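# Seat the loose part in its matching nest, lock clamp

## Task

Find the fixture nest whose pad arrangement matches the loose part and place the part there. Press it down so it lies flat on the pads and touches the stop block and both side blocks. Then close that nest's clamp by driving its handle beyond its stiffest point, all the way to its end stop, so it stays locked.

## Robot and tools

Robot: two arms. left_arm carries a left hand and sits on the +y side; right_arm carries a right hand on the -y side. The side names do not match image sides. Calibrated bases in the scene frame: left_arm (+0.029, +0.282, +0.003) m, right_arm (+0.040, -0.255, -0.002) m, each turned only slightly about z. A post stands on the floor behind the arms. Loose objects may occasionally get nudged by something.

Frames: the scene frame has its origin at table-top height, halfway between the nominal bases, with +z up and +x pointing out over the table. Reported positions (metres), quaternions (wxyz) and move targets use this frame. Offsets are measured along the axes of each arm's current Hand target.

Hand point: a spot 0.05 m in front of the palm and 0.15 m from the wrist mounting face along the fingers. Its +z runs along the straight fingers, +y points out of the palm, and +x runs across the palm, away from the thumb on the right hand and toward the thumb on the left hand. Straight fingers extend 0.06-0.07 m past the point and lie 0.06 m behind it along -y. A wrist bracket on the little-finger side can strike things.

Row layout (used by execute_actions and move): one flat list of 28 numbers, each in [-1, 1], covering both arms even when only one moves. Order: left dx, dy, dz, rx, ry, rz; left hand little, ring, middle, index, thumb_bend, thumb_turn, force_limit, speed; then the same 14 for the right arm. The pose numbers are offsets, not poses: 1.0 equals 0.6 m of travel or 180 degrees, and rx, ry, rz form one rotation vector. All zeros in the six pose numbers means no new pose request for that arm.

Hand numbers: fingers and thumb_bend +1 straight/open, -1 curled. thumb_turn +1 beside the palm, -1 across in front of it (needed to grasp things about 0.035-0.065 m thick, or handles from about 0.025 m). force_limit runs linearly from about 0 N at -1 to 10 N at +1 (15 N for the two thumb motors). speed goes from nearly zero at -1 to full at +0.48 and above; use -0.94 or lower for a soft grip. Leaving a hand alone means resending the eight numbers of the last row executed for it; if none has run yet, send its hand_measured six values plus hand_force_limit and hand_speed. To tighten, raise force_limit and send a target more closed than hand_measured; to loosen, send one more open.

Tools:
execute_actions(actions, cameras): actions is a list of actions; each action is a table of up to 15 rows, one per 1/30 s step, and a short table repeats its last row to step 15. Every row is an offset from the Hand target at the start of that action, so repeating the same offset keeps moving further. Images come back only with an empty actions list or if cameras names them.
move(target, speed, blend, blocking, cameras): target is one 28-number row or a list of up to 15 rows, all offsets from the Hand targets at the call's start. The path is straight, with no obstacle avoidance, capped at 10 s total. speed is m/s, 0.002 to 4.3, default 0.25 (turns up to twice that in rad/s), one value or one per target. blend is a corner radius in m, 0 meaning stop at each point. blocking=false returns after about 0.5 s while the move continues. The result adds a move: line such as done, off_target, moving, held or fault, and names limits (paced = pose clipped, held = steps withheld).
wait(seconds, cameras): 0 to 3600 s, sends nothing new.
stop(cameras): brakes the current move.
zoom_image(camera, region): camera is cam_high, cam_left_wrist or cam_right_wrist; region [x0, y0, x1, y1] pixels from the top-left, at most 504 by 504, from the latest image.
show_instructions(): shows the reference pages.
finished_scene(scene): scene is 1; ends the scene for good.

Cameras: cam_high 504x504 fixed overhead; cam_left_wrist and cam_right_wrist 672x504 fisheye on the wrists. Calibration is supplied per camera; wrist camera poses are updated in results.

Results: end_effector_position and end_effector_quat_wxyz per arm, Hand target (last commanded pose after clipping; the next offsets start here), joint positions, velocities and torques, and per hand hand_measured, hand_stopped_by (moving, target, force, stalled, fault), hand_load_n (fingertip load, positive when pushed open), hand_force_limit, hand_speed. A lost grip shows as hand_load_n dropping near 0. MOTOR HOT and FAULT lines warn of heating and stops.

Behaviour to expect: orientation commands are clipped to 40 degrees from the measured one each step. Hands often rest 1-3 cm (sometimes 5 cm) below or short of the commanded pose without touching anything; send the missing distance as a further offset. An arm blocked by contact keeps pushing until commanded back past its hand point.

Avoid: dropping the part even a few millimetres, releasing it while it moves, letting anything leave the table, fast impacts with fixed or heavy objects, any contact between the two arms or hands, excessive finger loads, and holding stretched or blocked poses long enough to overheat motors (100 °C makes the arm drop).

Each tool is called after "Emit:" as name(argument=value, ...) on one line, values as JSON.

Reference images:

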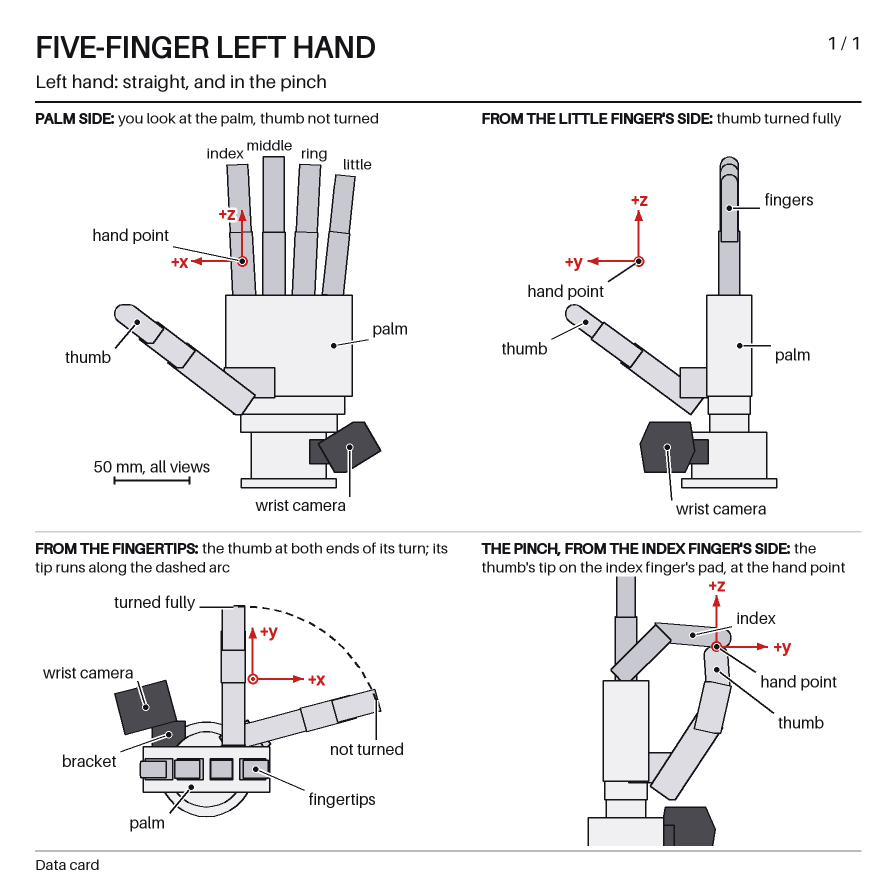

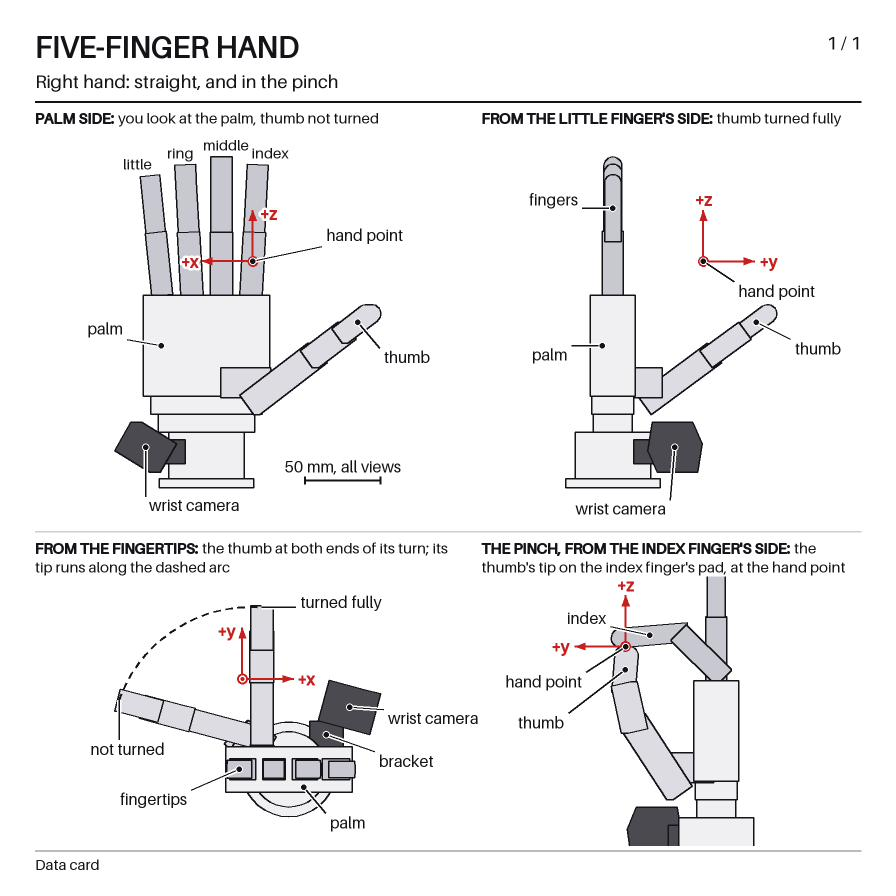

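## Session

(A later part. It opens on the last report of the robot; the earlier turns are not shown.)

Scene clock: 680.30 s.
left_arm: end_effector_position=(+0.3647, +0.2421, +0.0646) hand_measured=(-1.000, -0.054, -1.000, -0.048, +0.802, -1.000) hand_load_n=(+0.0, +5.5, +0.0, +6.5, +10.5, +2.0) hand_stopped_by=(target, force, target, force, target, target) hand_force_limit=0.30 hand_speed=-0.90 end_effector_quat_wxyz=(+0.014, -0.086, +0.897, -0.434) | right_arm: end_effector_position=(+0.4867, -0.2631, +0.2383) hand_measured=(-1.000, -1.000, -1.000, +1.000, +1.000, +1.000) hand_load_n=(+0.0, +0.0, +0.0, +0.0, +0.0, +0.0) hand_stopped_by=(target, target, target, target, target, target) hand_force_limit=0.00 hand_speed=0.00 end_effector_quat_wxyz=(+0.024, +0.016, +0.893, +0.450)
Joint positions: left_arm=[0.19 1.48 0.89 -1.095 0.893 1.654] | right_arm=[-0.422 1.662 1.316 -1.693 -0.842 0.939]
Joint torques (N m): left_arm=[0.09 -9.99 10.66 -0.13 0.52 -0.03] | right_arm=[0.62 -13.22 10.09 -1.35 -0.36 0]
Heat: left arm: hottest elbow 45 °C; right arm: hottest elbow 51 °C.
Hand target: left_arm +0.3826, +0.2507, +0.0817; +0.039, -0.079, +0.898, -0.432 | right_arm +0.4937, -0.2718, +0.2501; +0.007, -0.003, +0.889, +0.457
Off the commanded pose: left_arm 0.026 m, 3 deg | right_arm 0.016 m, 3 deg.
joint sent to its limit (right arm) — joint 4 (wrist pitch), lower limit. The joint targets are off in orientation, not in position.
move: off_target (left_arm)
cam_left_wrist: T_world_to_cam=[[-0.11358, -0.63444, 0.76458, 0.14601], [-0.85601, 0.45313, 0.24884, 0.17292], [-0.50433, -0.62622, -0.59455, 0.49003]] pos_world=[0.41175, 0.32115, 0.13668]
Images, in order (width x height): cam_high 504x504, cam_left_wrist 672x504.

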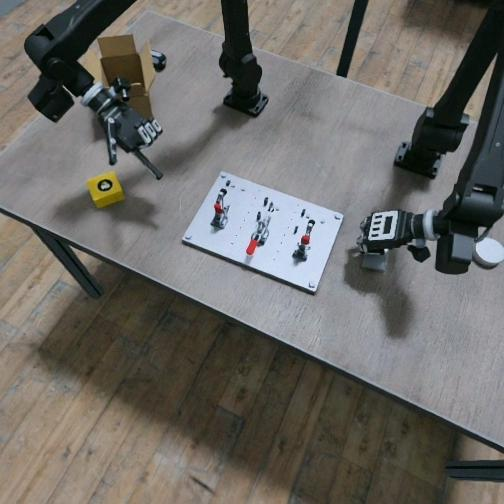

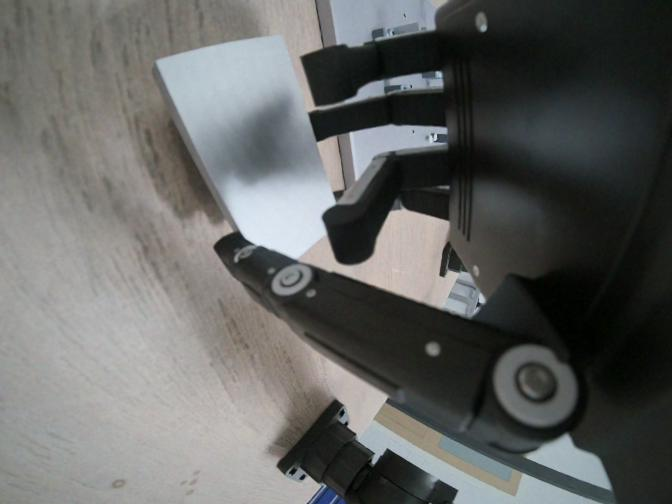

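Emit:
move(target=[[-0.0005,-0.1929,-0.1542,0,0,0,-1,-0.3,-1,-0.3,0.8,-1,0.3,-0.9,0,-0.068,-0.0949,0,0,0,-1,-1,-1,1,1,1,0,0],[0.1547,-0.573,0.3212,0,0.0322,0.0257,-1,-0.3,-1,-0.3,0.8,-1,0.3,-0.9,0,-0.068,-0.0949,0,0,0,-1,-1,-1,1,1,1,0,0]], speed=0.12, blend=0.03, cameras=["cam_left_wrist","cam_high"])

Emit:
zoom_image(camera="cam_left_wrist", region=[100, 50, 400, 330])

Scene clock: 715.40 s.
left_arm: end_effector_position=(+0.3412, -0.1063, +0.1996) hand_measured=(-1.000, -0.054, -1.000, -0.048, +0.802, -1.000) hand_load_n=(+0.0, +5.5, +0.0, +6.5, +10.5, +2.0) hand_stopped_by=(target, force, target, force, target, target) hand_force_limit=0.30 hand_speed=-0.90 end_effector_quat_wxyz=(-0.013, -0.035, +0.912, -0.409) | right_arm: end_effector_position=(+0.4862, -0.3302, +0.2454) hand_measured=(-1.000, -1.000, -1.000, +1.000, +1.000, +1.000) hand_load_n=(+0.0, +0.0, +0.0, +0.0, +0.0, +0.5) hand_stopped_by=(target, target, target, target, target, target) hand_force_limit=0.00 hand_speed=0.00 end_effector_quat_wxyz=(+0.075, +0.034, +0.903, +0.422)
Joint positions: left_arm=[-0.711 1.419 1.192 -0.725 0.616 0.611] | right_arm=[-0.556 1.671 1.371 -1.693 -0.805 0.875]
Joint torques (N m): left_arm=[-1.2 -10.58 14.46 2.3 0.28 -0.18] | right_arm=[-0.03 -12.98 10.11 -1.58 -0.38 0.02]
Heat: left arm: hottest elbow 49 °C; right arm: hottest elbow 53 °C.
Hand target: left_arm +0.3553, -0.1253, +0.2297; +0.011, -0.021, +0.901, -0.433 | right_arm +0.4936, -0.3418, +0.2502; +0.007, -0.003, +0.889, +0.457
Off the commanded pose: left_arm 0.038 m, 4 deg | right_arm 0.015 m, 10 deg.
joint sent to its limit (right arm) — joint 4 (wrist pitch), lower limit. The joint targets are off in orientation, not in position.
move: off_target (left_arm, right_arm)
cam_left_wrist: T_world_to_cam=[[-0.18279, -0.65756, 0.73089, -0.15301], [-0.7952, 0.53604, 0.28339, 0.25816], [-0.57814, -0.5294, -0.62088, 0.381]] pos_world=[0.39759, -0.03729, 0.27523]
Images, in order (width x height): cam_high 504x504, cam_left_wrist 672x504.

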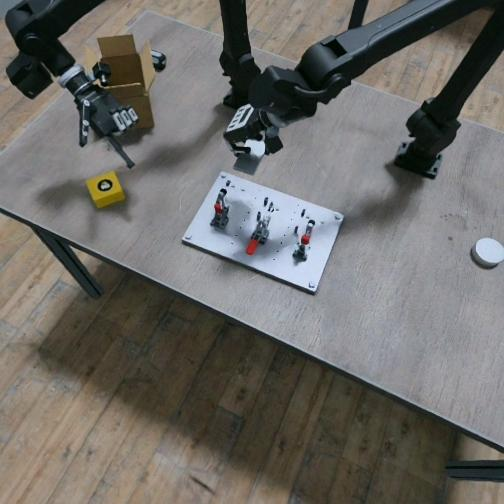

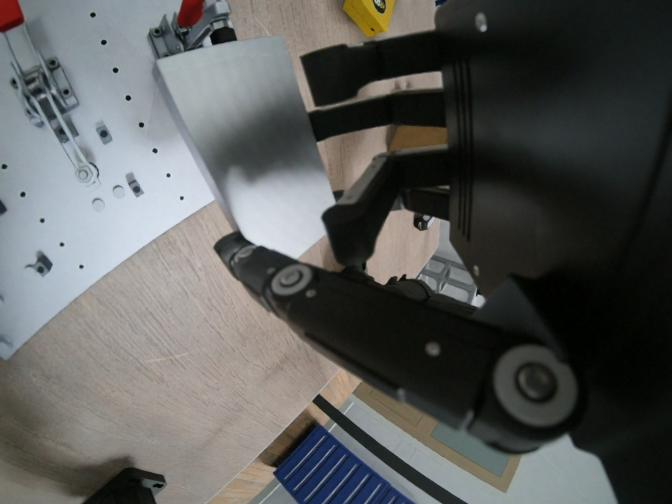

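Scaled by 1.680 from the camera's image (finer frame: 960x720).

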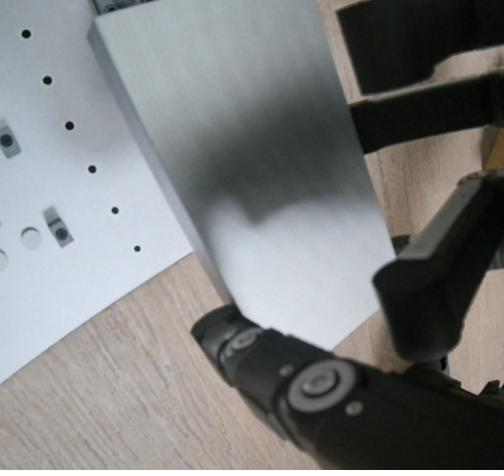

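Emit:
move(target=[0.0035,0.0753,0.0917,0.0198,-0.0053,0.0142,-1,-0.3,-1,-0.3,0.8,-1,0.3,-0.9,0.106,-0.0292,0.0452,0.2381,0.2381,-0.4578,1,1,1,1,1,-1,0,0], speed=0.12, cameras=["all"])

Emit:
zoom_image(camera="cam_right_wrist", region=[200, 150, 440, 330])

Emit:
zoom_image(camera="cam_high", region=[180, 120, 300, 240])

Scene clock: 752.27 s.
left_arm: end_effector_position=(+0.3562, -0.1291, +0.1539) hand_measured=(-1.000, -0.054, -1.000, -0.048, +0.802, -1.000) hand_load_n=(+0.0, +5.5, +0.0, +6.5, +10.5, +2.0) hand_stopped_by=(target, force, target, force, target, target) hand_force_limit=0.30 hand_speed=-0.90 end_effector_quat_wxyz=(+0.025, -0.014, +0.893, -0.450) | right_arm: end_effector_position=(+0.4290, -0.3330, +0.2149) hand_measured=(+1.000, +1.000, +1.000, +1.000, +1.000, -1.000) hand_load_n=(+0.0, +0.0, +0.0, +0.5, -0.5, +0.0) hand_stopped_by=(target, target, target, target, target, target) hand_force_limit=0.00 hand_speed=0.00 end_effector_quat_wxyz=(+0.004, +0.700, -0.714, -0.003)
Joint positions: left_arm=[-0.724 1.462 1.072 -0.427 0.619 0.593] | right_arm=[-0.205 1.553 1.484 -1.511 0.004 -0.218]
Joint torques (N m): left_arm=[-1.67 -10.7 9.57 2.47 0.43 -0.15] | right_arm=[2.43 -15.21 7.91 0.42 0.17 0.03]
Heat: left arm: hottest elbow 55 °C; right arm: hottest elbow 56 °C.
Hand target: left_arm +0.3541, -0.1400, +0.1600; +0.029, -0.005, +0.887, -0.460 | right_arm +0.4305, -0.3300, +0.2192; -0.002, +0.707, -0.708, +0.009
Off the commanded pose: left_arm 0.013 m, 2 deg | right_arm 0.005 m, 2 deg.
move: off_target (left_arm)
cam_left_wrist: T_world_to_cam=[[-0.25271, -0.59021, 0.76667, -0.10387], [-0.81298, 0.55916, 0.16249, 0.32324], [-0.5246, -0.58222, -0.62114, 0.32337]] pos_world=[0.40618, -0.05378, 0.22796]
cam_right_wrist: T_world_to_cam=[[-0.97547, -0.2178, 0.03198, 0.33884], [-0.15064, 0.76638, 0.62447, 0.16491], [-0.16052, 0.60434, -0.78039, 0.54893]] pos_world=[0.44348, -0.38433, 0.31457]

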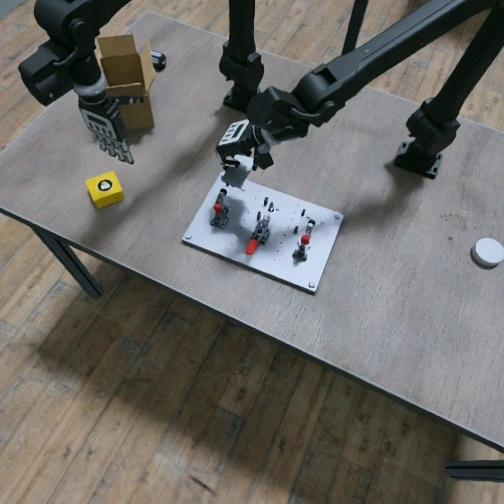

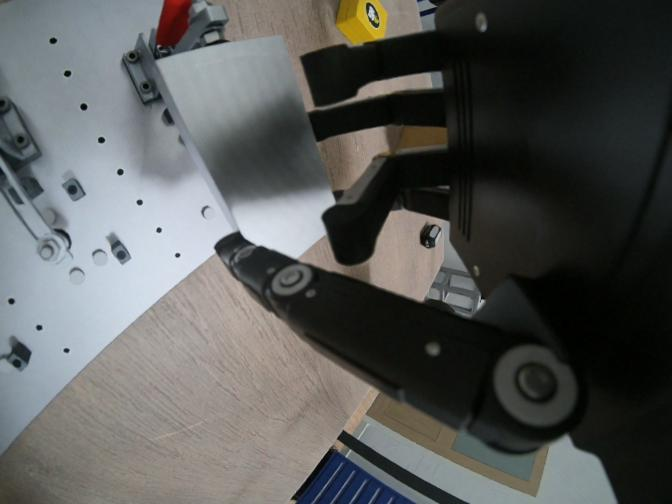

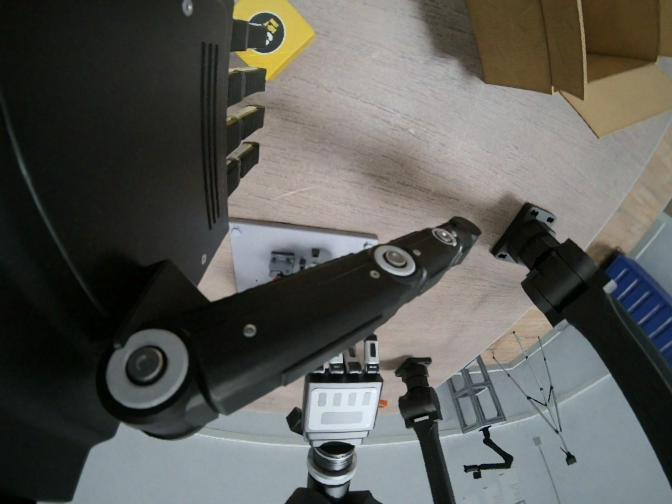

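Scaled by 2.100 from the camera's image (finer frame: 960x720).

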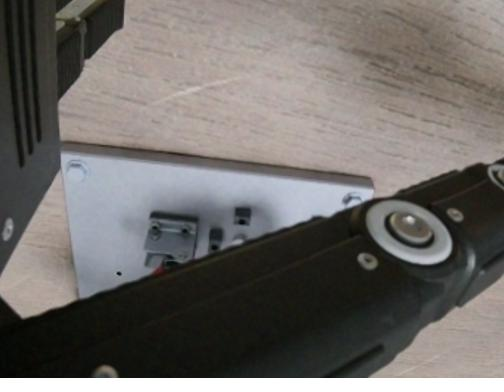

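Scaled by 4.200 from the camera's image (finer frame: 720x720).

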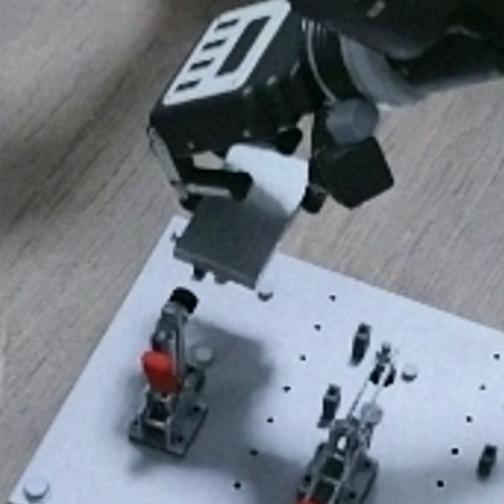

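Emit:
move(target=[0,0,0,-0.0104,0.0088,-0.0066,-1,-0.3,-1,-0.3,0.8,-1,0.3,-0.9,0,0,0,0,0,0,1,1,1,1,1,1,0,0], speed=0.12, cameras=["all"])

Emit:
zoom_image(camera="cam_right_wrist", region=[200, 190, 400, 350])

Emit:
zoom_image(camera="cam_left_wrist", region=[60, 20, 260, 240])

Scene clock: 765.10 s.
left_arm: end_effector_position=(+0.3491, -0.1243, +0.1370) hand_measured=(-1.000, -0.054, -1.000, -0.048, +0.802, -1.000) hand_load_n=(+0.0, +5.5, -0.5, +6.0, +10.5, +2.0) hand_stopped_by=(target, force, target, force, target, target) hand_force_limit=0.30 hand_speed=-0.90 end_effector_quat_wxyz=(+0.001, -0.024, +0.901, -0.432) | right_arm: end_effector_position=(+0.4289, -0.3330, +0.2149) hand_measured=(+1.000, +1.000, +1.000, +1.000, +1.000, +1.000) hand_load_n=(-0.5, +0.0, +0.0, +0.0, +0.0, +0.0) hand_stopped_by=(target, target, target, target, target, target) hand_force_limit=0.00 hand_speed=0.00 end_effector_quat_wxyz=(+0.004, +0.700, -0.714, -0.003)
Joint positions: left_arm=[-0.724 1.489 1.072 -0.465 0.624 0.593] | right_arm=[-0.205 1.553 1.484 -1.511 0.004 -0.219]
Joint torques (N m): left_arm=[-1.96 -11.34 13.01 1.28 0.45 -0.08] | right_arm=[2.02 -15.15 7.91 0.43 0.14 0]
Heat: left arm: hottest elbow 52 °C; right arm: hottest elbow 54 °C.
Hand target: left_arm +0.3541, -0.1400, +0.1601; +0.012, -0.008, +0.895, -0.446 | right_arm +0.4305, -0.3299, +0.2192; -0.002, +0.707, -0.708, +0.009
Off the commanded pose: left_arm 0.028 m, 3 deg | right_arm 0.005 m, 2 deg.
move: off_target (left_arm)
cam_left_wrist: T_world_to_cam=[[-0.21474, -0.61907, 0.7554, -0.10512], [-0.80091, 0.55427, 0.22656, 0.30389], [-0.55896, -0.55636, -0.61484, 0.32638]] pos_world=[0.40325, -0.05193, 0.21123]
cam_right_wrist: T_world_to_cam=[[-0.97521, -0.21895, 0.03196, 0.33829], [-0.15156, 0.76622, 0.62445, 0.16526], [-0.16121, 0.60413, -0.78041, 0.54917]] pos_world=[0.44348, -0.38433, 0.31457]

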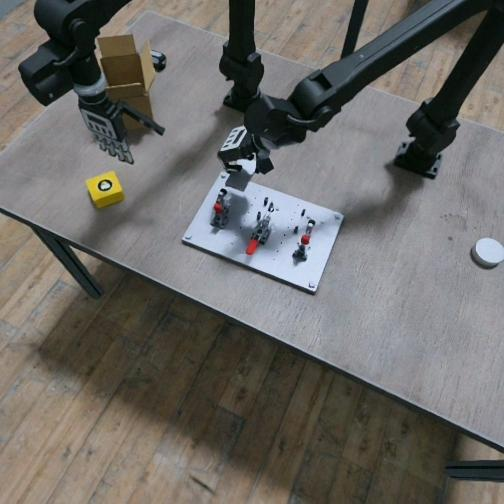

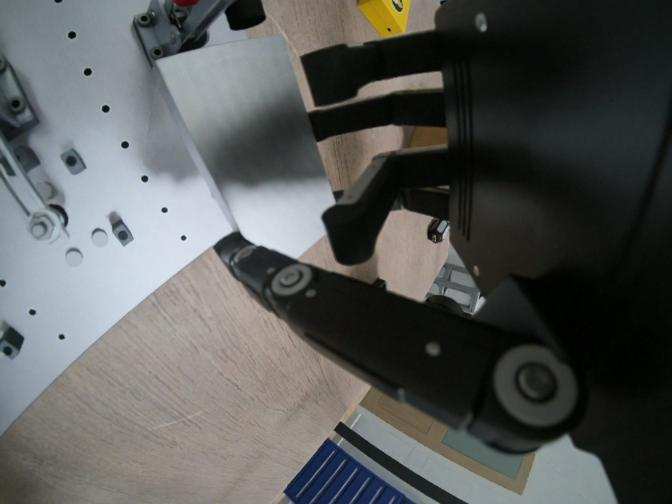

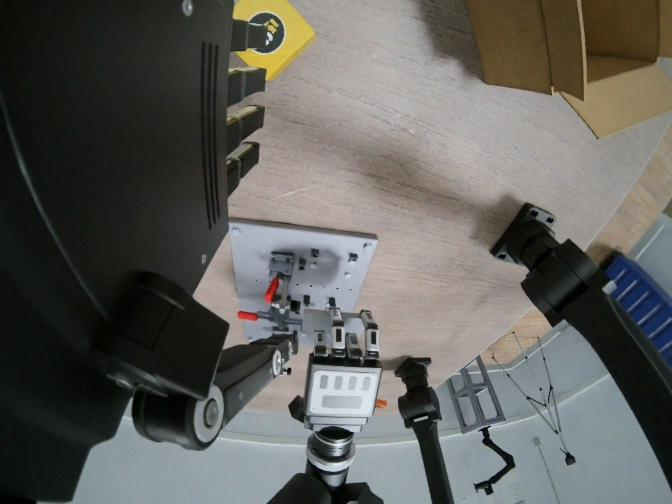

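Scaled by 2.520 from the camera's image (finer frame: 960x720).

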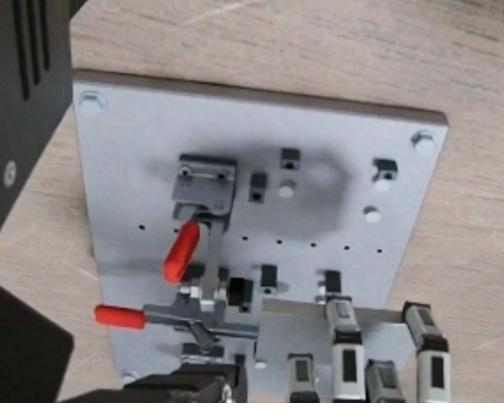

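Scaled by 2.291 from the camera's image (finer frame: 960x720).

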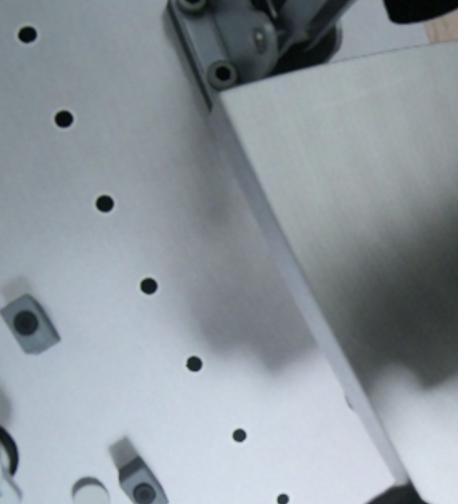

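Emit:
move(target=[0.0075,0.0775,0.0687,0,0,0,-1,-0.3,-1,-0.3,0.8,-1,0.3,-0.9,0,0,0,0,0,0,1,1,1,1,1,1,0,0], speed=0.06, cameras=["all"])

Emit:
zoom_image(camera="cam_right_wrist", region=[230, 200, 400, 340])

Emit:
zoom_image(camera="cam_high", region=[180, 120, 300, 240])

Scene clock: 792.40 s.
left_arm: end_effector_position=(+0.3513, -0.1342, +0.0906) hand_measured=(-1.000, -0.054, -1.000, -0.048, +0.802, -1.000) hand_load_n=(+0.0, +6.0, +0.0, +6.5, +10.5, +2.0) hand_stopped_by=(target, force, target, force, target, target) hand_force_limit=0.30 hand_speed=-0.90 end_effector_quat_wxyz=(+0.005, -0.016, +0.900, -0.436) | right_arm: end_effector_position=(+0.4289, -0.3330, +0.2149) hand_measured=(+1.000, +1.000, +1.000, +1.000, +1.000, +1.000) hand_load_n=(+0.0, +0.0, +0.0, +0.0, +0.0, +0.0) hand_stopped_by=(target, target, target, target, target, target) hand_force_limit=0.00 hand_speed=0.00 end_effector_quat_wxyz=(+0.004, +0.700, -0.714, -0.003)
Joint positions: left_arm=[-0.737 1.564 1.017 -0.319 0.619 0.592] | right_arm=[-0.205 1.553 1.484 -1.511 0.004 -0.219]
Joint torques (N m): left_arm=[-1.55 -11.4 9.02 2.5 0.3 -0.19] | right_arm=[2.08 -14.97 8.03 0.32 0.15 0.04]
Heat: left arm: hottest elbow 52 °C; right arm: hottest elbow 52 °C.
Hand target: left_arm +0.3505, -0.1452, +0.0982; +0.012, -0.008, +0.895, -0.446 | right_arm +0.4305, -0.3299, +0.2192; -0.002, +0.707, -0.708, +0.009
Off the commanded pose: left_arm 0.013 m, 2 deg | right_arm 0.006 m, 2 deg.
move: off_target (left_arm)
cam_left_wrist: T_world_to_cam=[[-0.23064, -0.61115, 0.75717, -0.06926], [-0.79856, 0.5635, 0.21158, 0.3234], [-0.55597, -0.55585, -0.61801, 0.29275]] pos_world=[0.40504, -0.06184, 0.16494]
cam_right_wrist: T_world_to_cam=[[-0.97521, -0.21895, 0.03196, 0.33829], [-0.15156, 0.76622, 0.62445, 0.16526], [-0.16121, 0.60413, -0.78041, 0.54917]] pos_world=[0.44348, -0.38433, 0.31457]

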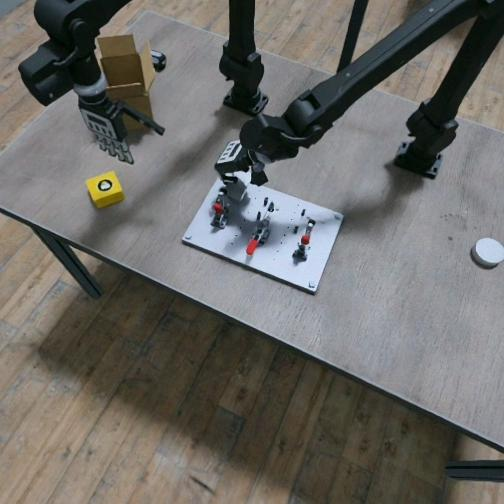

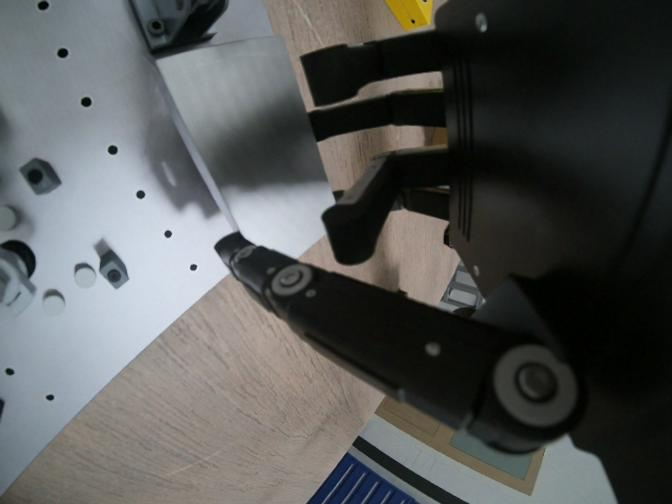

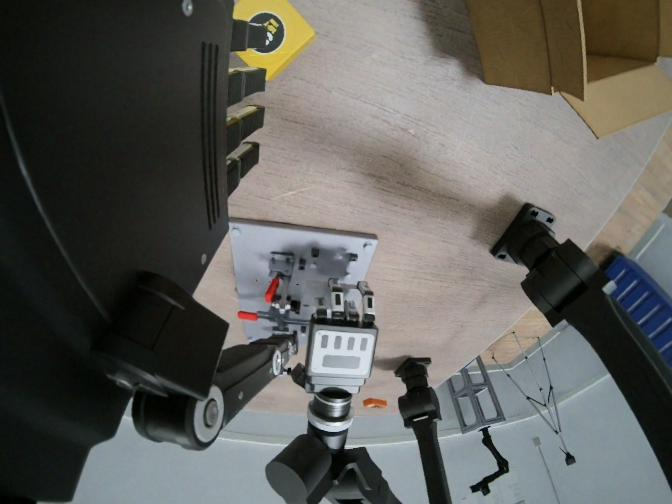

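Scaled by 2.965 from the camera's image (finer frame: 960x720).

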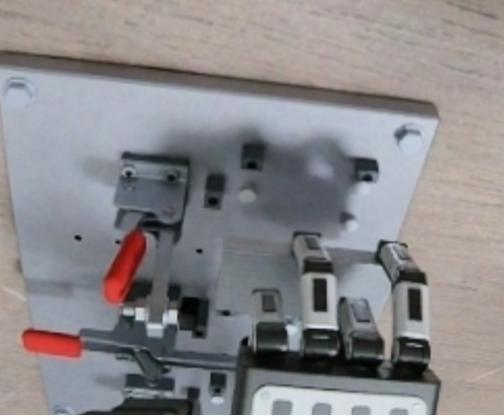

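Scaled by 4.200 from the camera's image (finer frame: 720x720).

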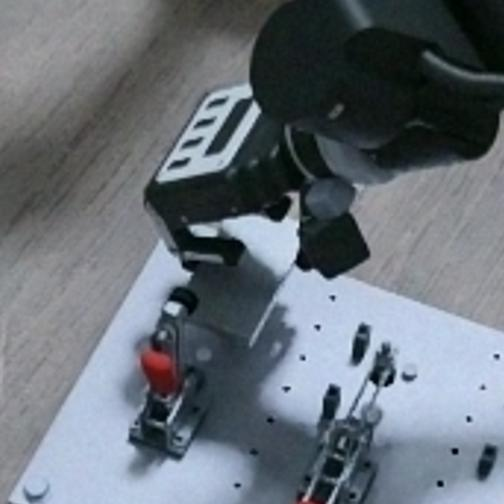

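Emit:
zoom_image(camera="cam_right_wrist", region=[290, 240, 380, 315])

Scaled by 5.600 from the camera's image (finer frame: 960x720).

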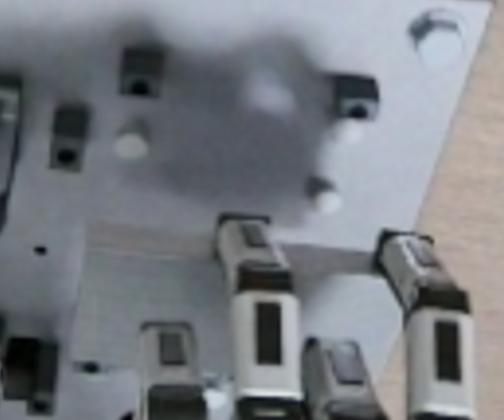

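Emit:
move(target=[0.0095,0.0405,0.043,0,0,0,-1,-0.3,-1,-0.3,0.8,-1,0.3,-0.9,0,0,0,0,0,0,1,1,1,1,1,1,0,0], speed=0.05, cameras=["all"])

Emit:
zoom_image(camera="cam_right_wrist", region=[290, 230, 380, 305])

Emit:
zoom_image(camera="cam_high", region=[180, 140, 280, 240])

Emit:
zoom_image(camera="cam_left_wrist", region=[100, 0, 300, 260])

Scene clock: 824.37 s.
left_arm: end_effector_position=(+0.3466, -0.1404, +0.0568) hand_measured=(-1.000, -0.054, -1.000, -0.048, +0.802, -1.000) hand_load_n=(+0.0, +5.5, +0.0, +6.5, +10.5, +2.0) hand_stopped_by=(target, force, target, force, target, target) hand_force_limit=0.30 hand_speed=-0.90 end_effector_quat_wxyz=(+0.006, -0.016, +0.900, -0.436) | right_arm: end_effector_position=(+0.4289, -0.3330, +0.2149) hand_measured=(+1.000, +1.000, +1.000, +1.000, +1.000, +1.000) hand_load_n=(-0.5, +0.0, -0.5, +0.0, +0.0, +0.0) hand_stopped_by=(target, target, target, target, target, target) hand_force_limit=0.00 hand_speed=0.00 end_effector_quat_wxyz=(+0.004, +0.700, -0.714, -0.003)
Joint positions: left_arm=[-0.755 1.617 0.975 -0.212 0.608 0.576] | right_arm=[-0.205 1.553 1.484 -1.511 0.004 -0.219]
Joint torques (N m): left_arm=[-1.38 -11.81 8.44 2.48 0.3 -0.2] | right_arm=[2.02 -14.27 8.05 0.44 0.18 0.04]
Heat: left arm: hottest elbow 51 °C; right arm: hottest elbow 51 °C.
Hand target: left_arm +0.3455, -0.1512, +0.0631; +0.011, -0.008, +0.895, -0.446 | right_arm +0.4305, -0.3299, +0.2192; -0.002, +0.707, -0.708, +0.009
Off the commanded pose: left_arm 0.013 m, 2 deg | right_arm 0.006 m, 2 deg.
move: off_target (left_arm)
cam_left_wrist: T_world_to_cam=[[-0.23235, -0.61025, 0.75737, -0.04785], [-0.79882, 0.56397, 0.20935, 0.33063], [-0.55489, -0.55636, -0.61852, 0.26535]] pos_world=[0.40024, -0.06804, 0.13115]
cam_right_wrist: T_world_to_cam=[[-0.97521, -0.21895, 0.03196, 0.33829], [-0.15156, 0.76622, 0.62445, 0.16526], [-0.16121, 0.60413, -0.78041, 0.54917]] pos_world=[0.44348, -0.38433, 0.31457]

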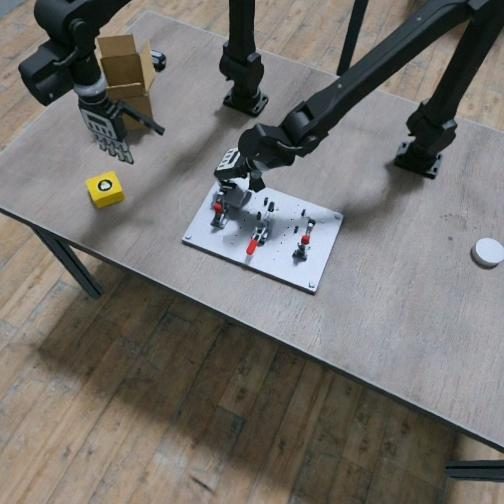

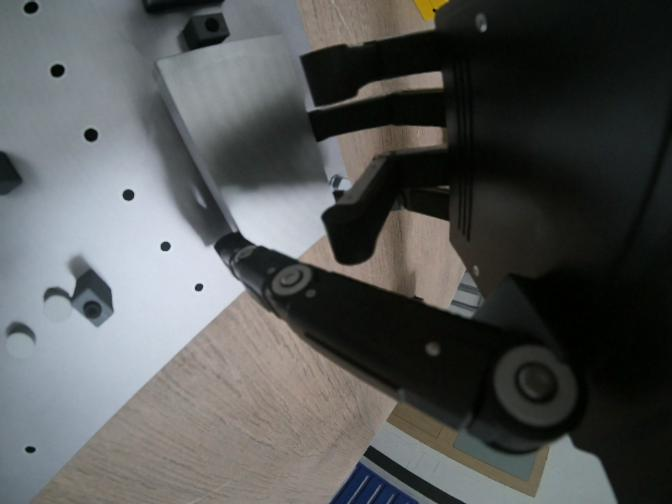

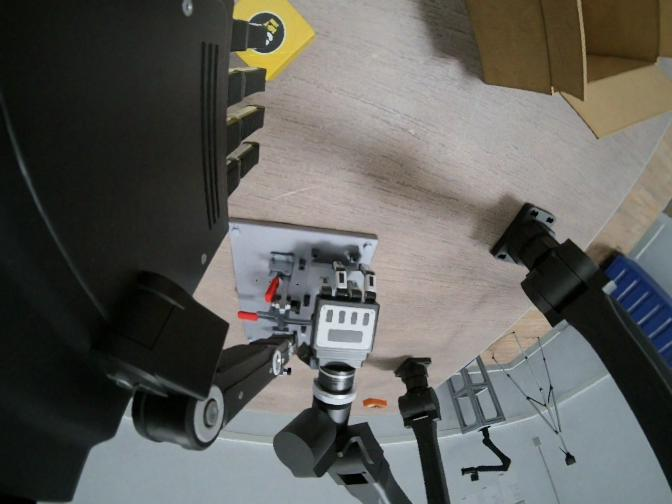

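Scaled by 5.600 from the camera's image (finer frame: 960x720).

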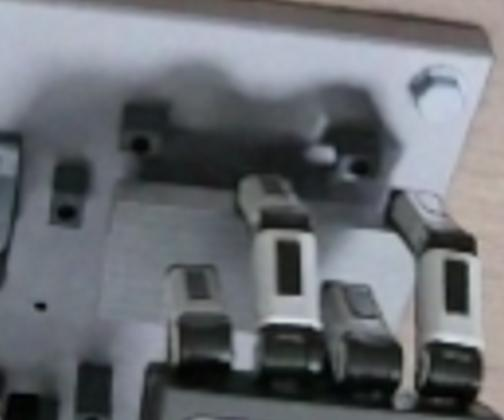

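Scaled by 5.040 from the camera's image (finer frame: 720x720).

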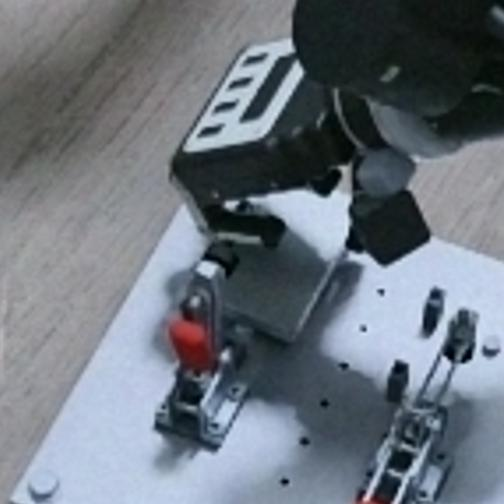

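Scaled by 1.938 from the camera's image (finer frame: 960x720).

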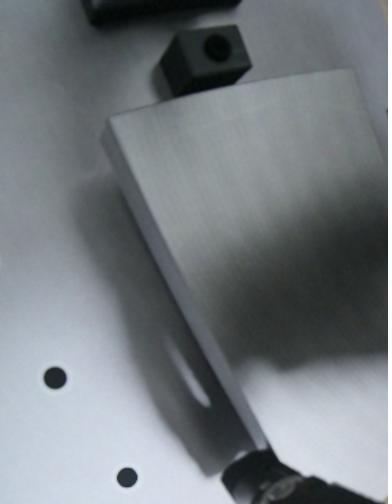

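Emit:
move(target=[0.0033,0.0135,0.007,0,0,0,-1,-0.3,-1,-0.3,0.8,-1,0.3,-0.9,0,0,0,0,0,0,1,1,1,1,1,1,0,0], speed=0.04, cameras=["cam_left_wrist","cam_right_wrist"])

Emit:
zoom_image(camera="cam_right_wrist", region=[290, 230, 380, 305])

Emit:
zoom_image(camera="cam_left_wrist", region=[100, 0, 300, 260])

Scene clock: 839.53 s.
left_arm: end_effector_position=(+0.3449, -0.1388, +0.0480) hand_measured=(-1.000, -0.054, -1.000, -0.048, +0.802, -1.000) hand_load_n=(+0.0, +5.5, +0.5, +6.5, +10.5, +2.0) hand_stopped_by=(target, force, target, force, target, target) hand_force_limit=0.30 hand_speed=-0.90 end_effector_quat_wxyz=(+0.006, -0.016, +0.900, -0.436) | right_arm: end_effector_position=(+0.4289, -0.3330, +0.2149) hand_measured=(+1.000, +1.000, +1.000, +1.000, +1.000, +1.000) hand_load_n=(+0.0, +0.0, +0.0, +0.0, +0.0, +0.0) hand_stopped_by=(target, target, target, target, target, target) hand_force_limit=0.00 hand_speed=0.00 end_effector_quat_wxyz=(+0.004, +0.700, -0.714, -0.003)
Joint positions: left_arm=[-0.755 1.626 0.958 -0.185 0.607 0.576] | right_arm=[-0.205 1.553 1.484 -1.511 0.004 -0.219]
Joint torques (N m): left_arm=[-1.9 -11.63 8.32 2.4 0.31 -0.2] | right_arm=[2.55 -14.97 7.98 0.36 0.24 0.06]
Heat: left arm: hottest elbow 50 °C; right arm: hottest elbow 50 °C.
Hand target: left_arm +0.3437, -0.1497, +0.0541; +0.012, -0.008, +0.895, -0.446 | right_arm +0.4305, -0.3299, +0.2192; -0.002, +0.707, -0.708, +0.009
Off the commanded pose: left_arm 0.013 m, 2 deg | right_arm 0.006 m, 2 deg.
move: off_target (left_arm)
cam_left_wrist: T_world_to_cam=[[-0.23238, -0.61035, 0.75728, -0.04062], [-0.79942, 0.56335, 0.20873, 0.33033], [-0.55401, -0.55688, -0.61884, 0.25957]] pos_world=[0.39844, -0.06634, 0.12245]
cam_right_wrist: T_world_to_cam=[[-0.97521, -0.21895, 0.03196, 0.33829], [-0.15156, 0.76622, 0.62445, 0.16526], [-0.16121, 0.60413, -0.78041, 0.54917]] pos_world=[0.44348, -0.38433, 0.31457]

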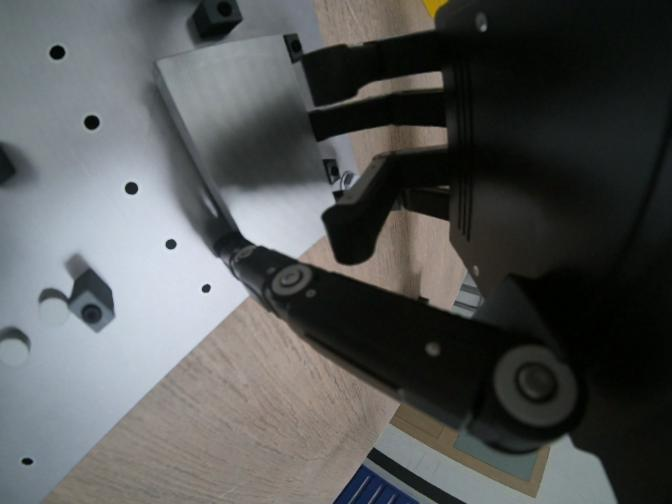

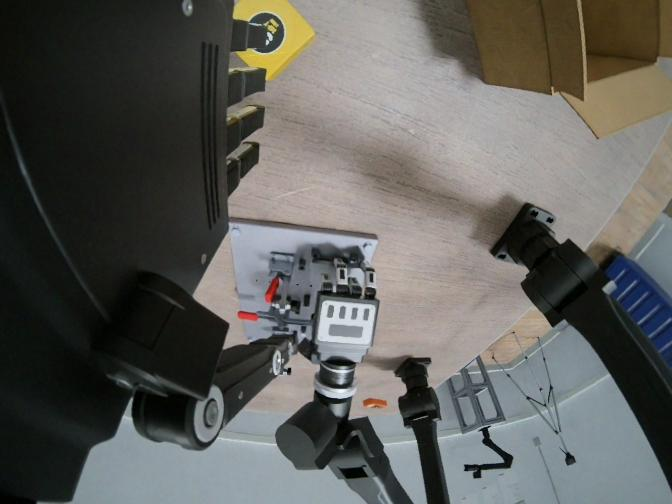

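Scaled by 5.600 from the camera's image (finer frame: 960x720).

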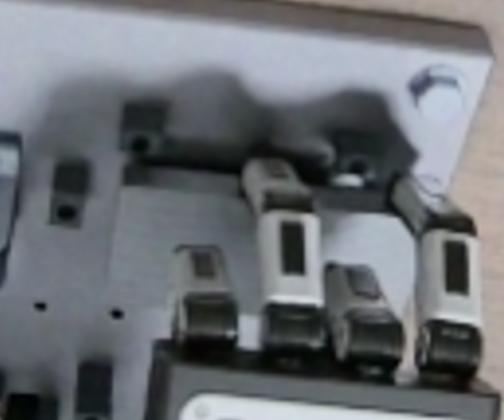

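Scaled by 1.938 from the camera's image (finer frame: 960x720).

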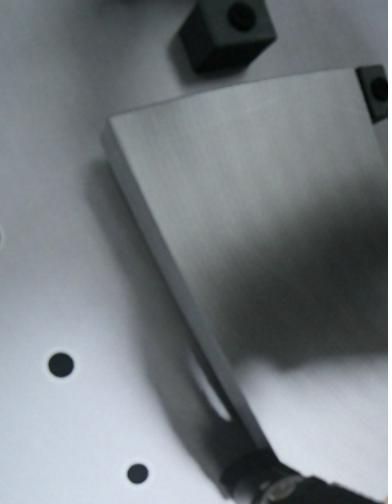

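Emit:
move(target=[0,0.0067,0.005,0,0,0,-1,-0.3,-1,-0.3,0.8,-1,0.3,-0.9,0,0,0,0,0,0,1,1,1,1,1,1,0,0], speed=0.04, cameras=["cam_left_wrist","cam_right_wrist"])

Emit:
zoom_image(camera="cam_right_wrist", region=[290, 230, 380, 305])

Emit:
zoom_image(camera="cam_left_wrist", region=[140, 0, 360, 260])

Scene clock: 845.73 s.
left_arm: end_effector_position=(+0.3467, -0.1405, +0.0467) hand_measured=(-1.000, -0.054, -1.000, -0.048, +0.802, -1.000) hand_load_n=(+0.0, +5.5, +0.0, +6.5, +11.0, +2.0) hand_stopped_by=(target, force, target, force, target, target) hand_force_limit=0.30 hand_speed=-0.90 end_effector_quat_wxyz=(+0.009, -0.015, +0.898, -0.439) | right_arm: end_effector_position=(+0.4289, -0.3330, +0.2149) hand_measured=(+1.000, +1.000, +1.000, +1.000, +1.000, +1.000) hand_load_n=(+0.0, +0.0, +0.0, +0.0, +0.0, +0.0) hand_stopped_by=(target, target, target, target, target, target) hand_force_limit=0.00 hand_speed=0.00 end_effector_quat_wxyz=(+0.004, +0.700, -0.714, -0.003)
Joint positions: left_arm=[-0.755 1.632 0.958 -0.171 0.607 0.575] | right_arm=[-0.205 1.553 1.484 -1.511 0.004 -0.219]
Joint torques (N m): left_arm=[-1.61 -11.63 7.91 2.4 0.3 -0.17] | right_arm=[2.26 -15.5 7.97 0.59 0.18 0.02]
Heat: left arm: hottest elbow 50 °C; right arm: hottest elbow 50 °C.
Hand target: left_arm +0.3437, -0.1497, +0.0491; +0.012, -0.008, +0.895, -0.446 | right_arm +0.4305, -0.3299, +0.2192; -0.002, +0.707, -0.708, +0.009
Off the commanded pose: left_arm 0.010 m, 1 deg | right_arm 0.006 m, 2 deg.
move: done
cam_left_wrist: T_world_to_cam=[[-0.23604, -0.60633, 0.75938, -0.03855], [-0.80091, 0.56393, 0.20133, 0.33399], [-0.55031, -0.56067, -0.61872, 0.25701]] pos_world=[0.39983, -0.06763, 0.12105]
cam_right_wrist: T_world_to_cam=[[-0.97521, -0.21895, 0.03196, 0.33829], [-0.15156, 0.76622, 0.62445, 0.16526], [-0.16121, 0.60413, -0.78041, 0.54917]] pos_world=[0.44348, -0.38433, 0.31457]

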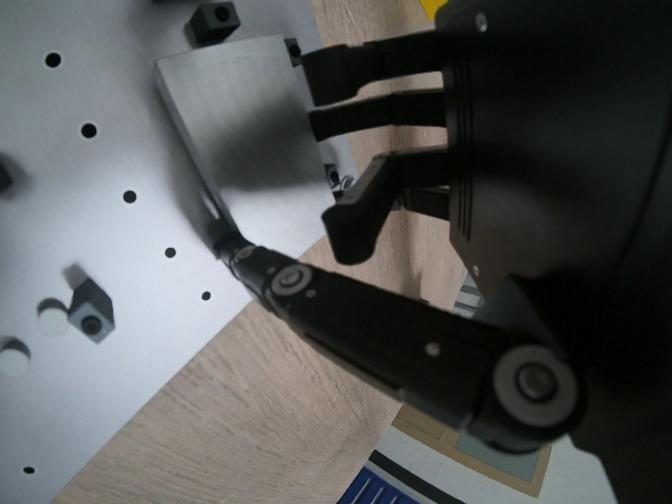

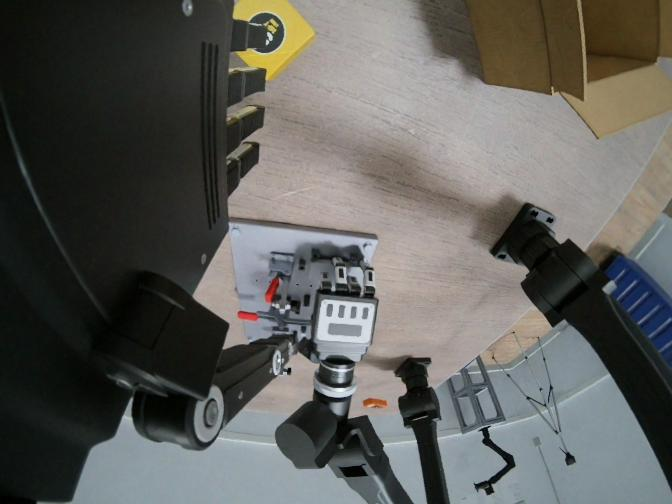

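Scaled by 5.600 from the camera's image (finer frame: 960x720).

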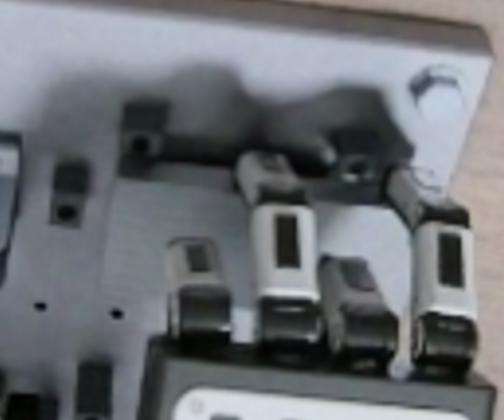

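Scaled by 1.938 from the camera's image (finer frame: 960x720).

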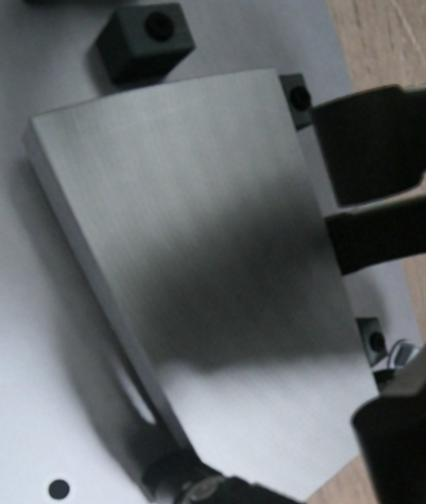

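Emit:
move(target=[0,0.0067,0.003,0,0,0,-1,-0.3,-1,-0.3,0.8,-1,0.3,-0.9,0,0,0,0,0,0,1,1,1,1,1,1,0,0], speed=0.04, cameras=["cam_left_wrist","cam_right_wrist"])

Emit:
zoom_image(camera="cam_right_wrist", region=[290, 230, 380, 305])

Emit:
zoom_image(camera="cam_left_wrist", region=[140, 0, 360, 260])

Scene clock: 856.33 s.
left_arm: end_effector_position=(+0.3466, -0.1407, +0.0463) hand_measured=(-1.000, -0.054, -1.000, -0.048, +0.804, -1.000) hand_load_n=(+0.0, +5.0, +0.0, +5.5, +11.0, +2.0) hand_stopped_by=(target, force, target, force, target, target) hand_force_limit=0.30 hand_speed=-0.90 end_effector_quat_wxyz=(+0.010, -0.016, +0.898, -0.440) | right_arm: end_effector_position=(+0.4289, -0.3330, +0.2149) hand_measured=(+1.000, +1.000, +1.000, +1.000, +1.000, +1.000) hand_load_n=(+0.0, +0.0, +0.0, +0.0, +0.0, +0.0) hand_stopped_by=(target, target, target, target, target, target) hand_force_limit=0.00 hand_speed=0.00 end_effector_quat_wxyz=(+0.004, +0.700, -0.714, -0.003)
Joint positions: left_arm=[-0.755 1.632 0.954 -0.163 0.607 0.571] | right_arm=[-0.205 1.553 1.484 -1.511 0.004 -0.219]
Joint torques (N m): left_arm=[-1.44 -11.34 7.53 2.63 0.33 -0.1] | right_arm=[2.78 -15.09 8.02 0.38 0.19 0.01]
Heat: left arm: hottest elbow 49 °C; right arm: hottest elbow 50 °C.
Hand target: left_arm +0.3437, -0.1486, +0.0447; +0.012, -0.008, +0.895, -0.446 | right_arm +0.4305, -0.3299, +0.2192; -0.002, +0.707, -0.708, +0.009
Off the commanded pose: left_arm 0.009 m, 1 deg | right_arm 0.006 m, 2 deg.
move: done
cam_left_wrist: T_world_to_cam=[[-0.23458, -0.60451, 0.76128, -0.03865], [-0.80237, 0.56251, 0.19943, 0.33449], [-0.54878, -0.56405, -0.617, 0.25548]] pos_world=[0.39953, -0.06742, 0.12034]
cam_right_wrist: T_world_to_cam=[[-0.97521, -0.21895, 0.03196, 0.33829], [-0.15156, 0.76622, 0.62445, 0.16526], [-0.16121, 0.60413, -0.78041, 0.54917]] pos_world=[0.44348, -0.38433, 0.31457]

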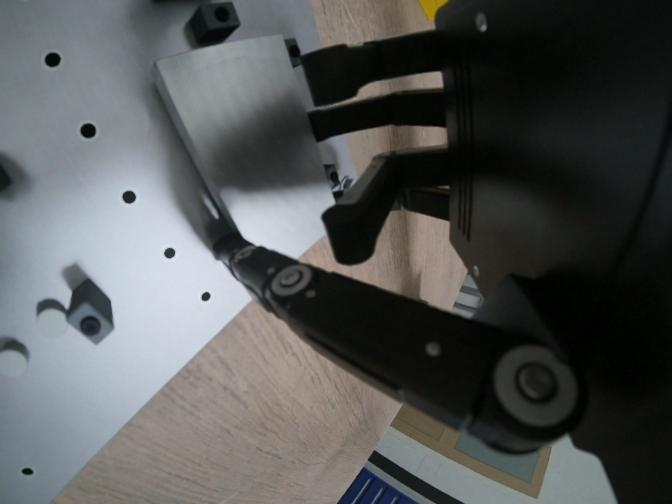

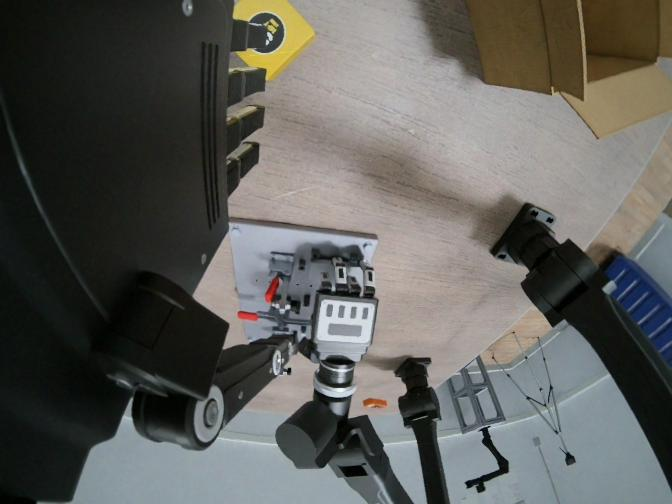

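Scaled by 5.600 from the camera's image (finer frame: 960x720).

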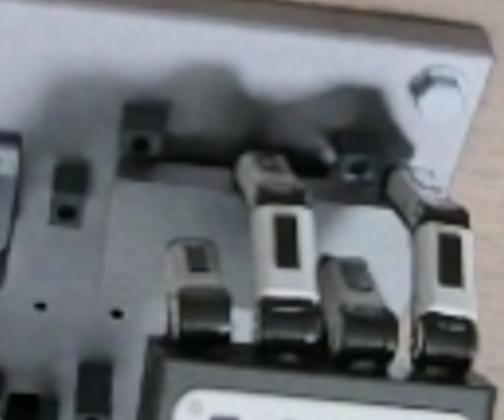

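Scaled by 1.938 from the camera's image (finer frame: 960x720).

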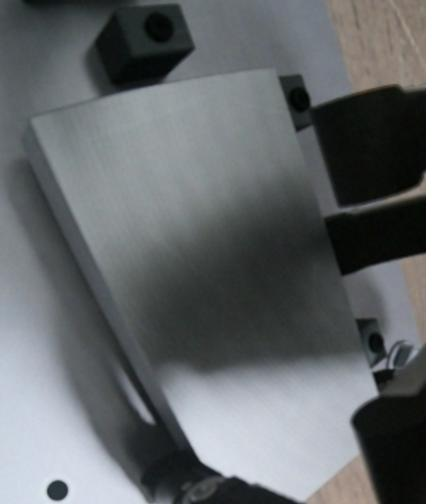

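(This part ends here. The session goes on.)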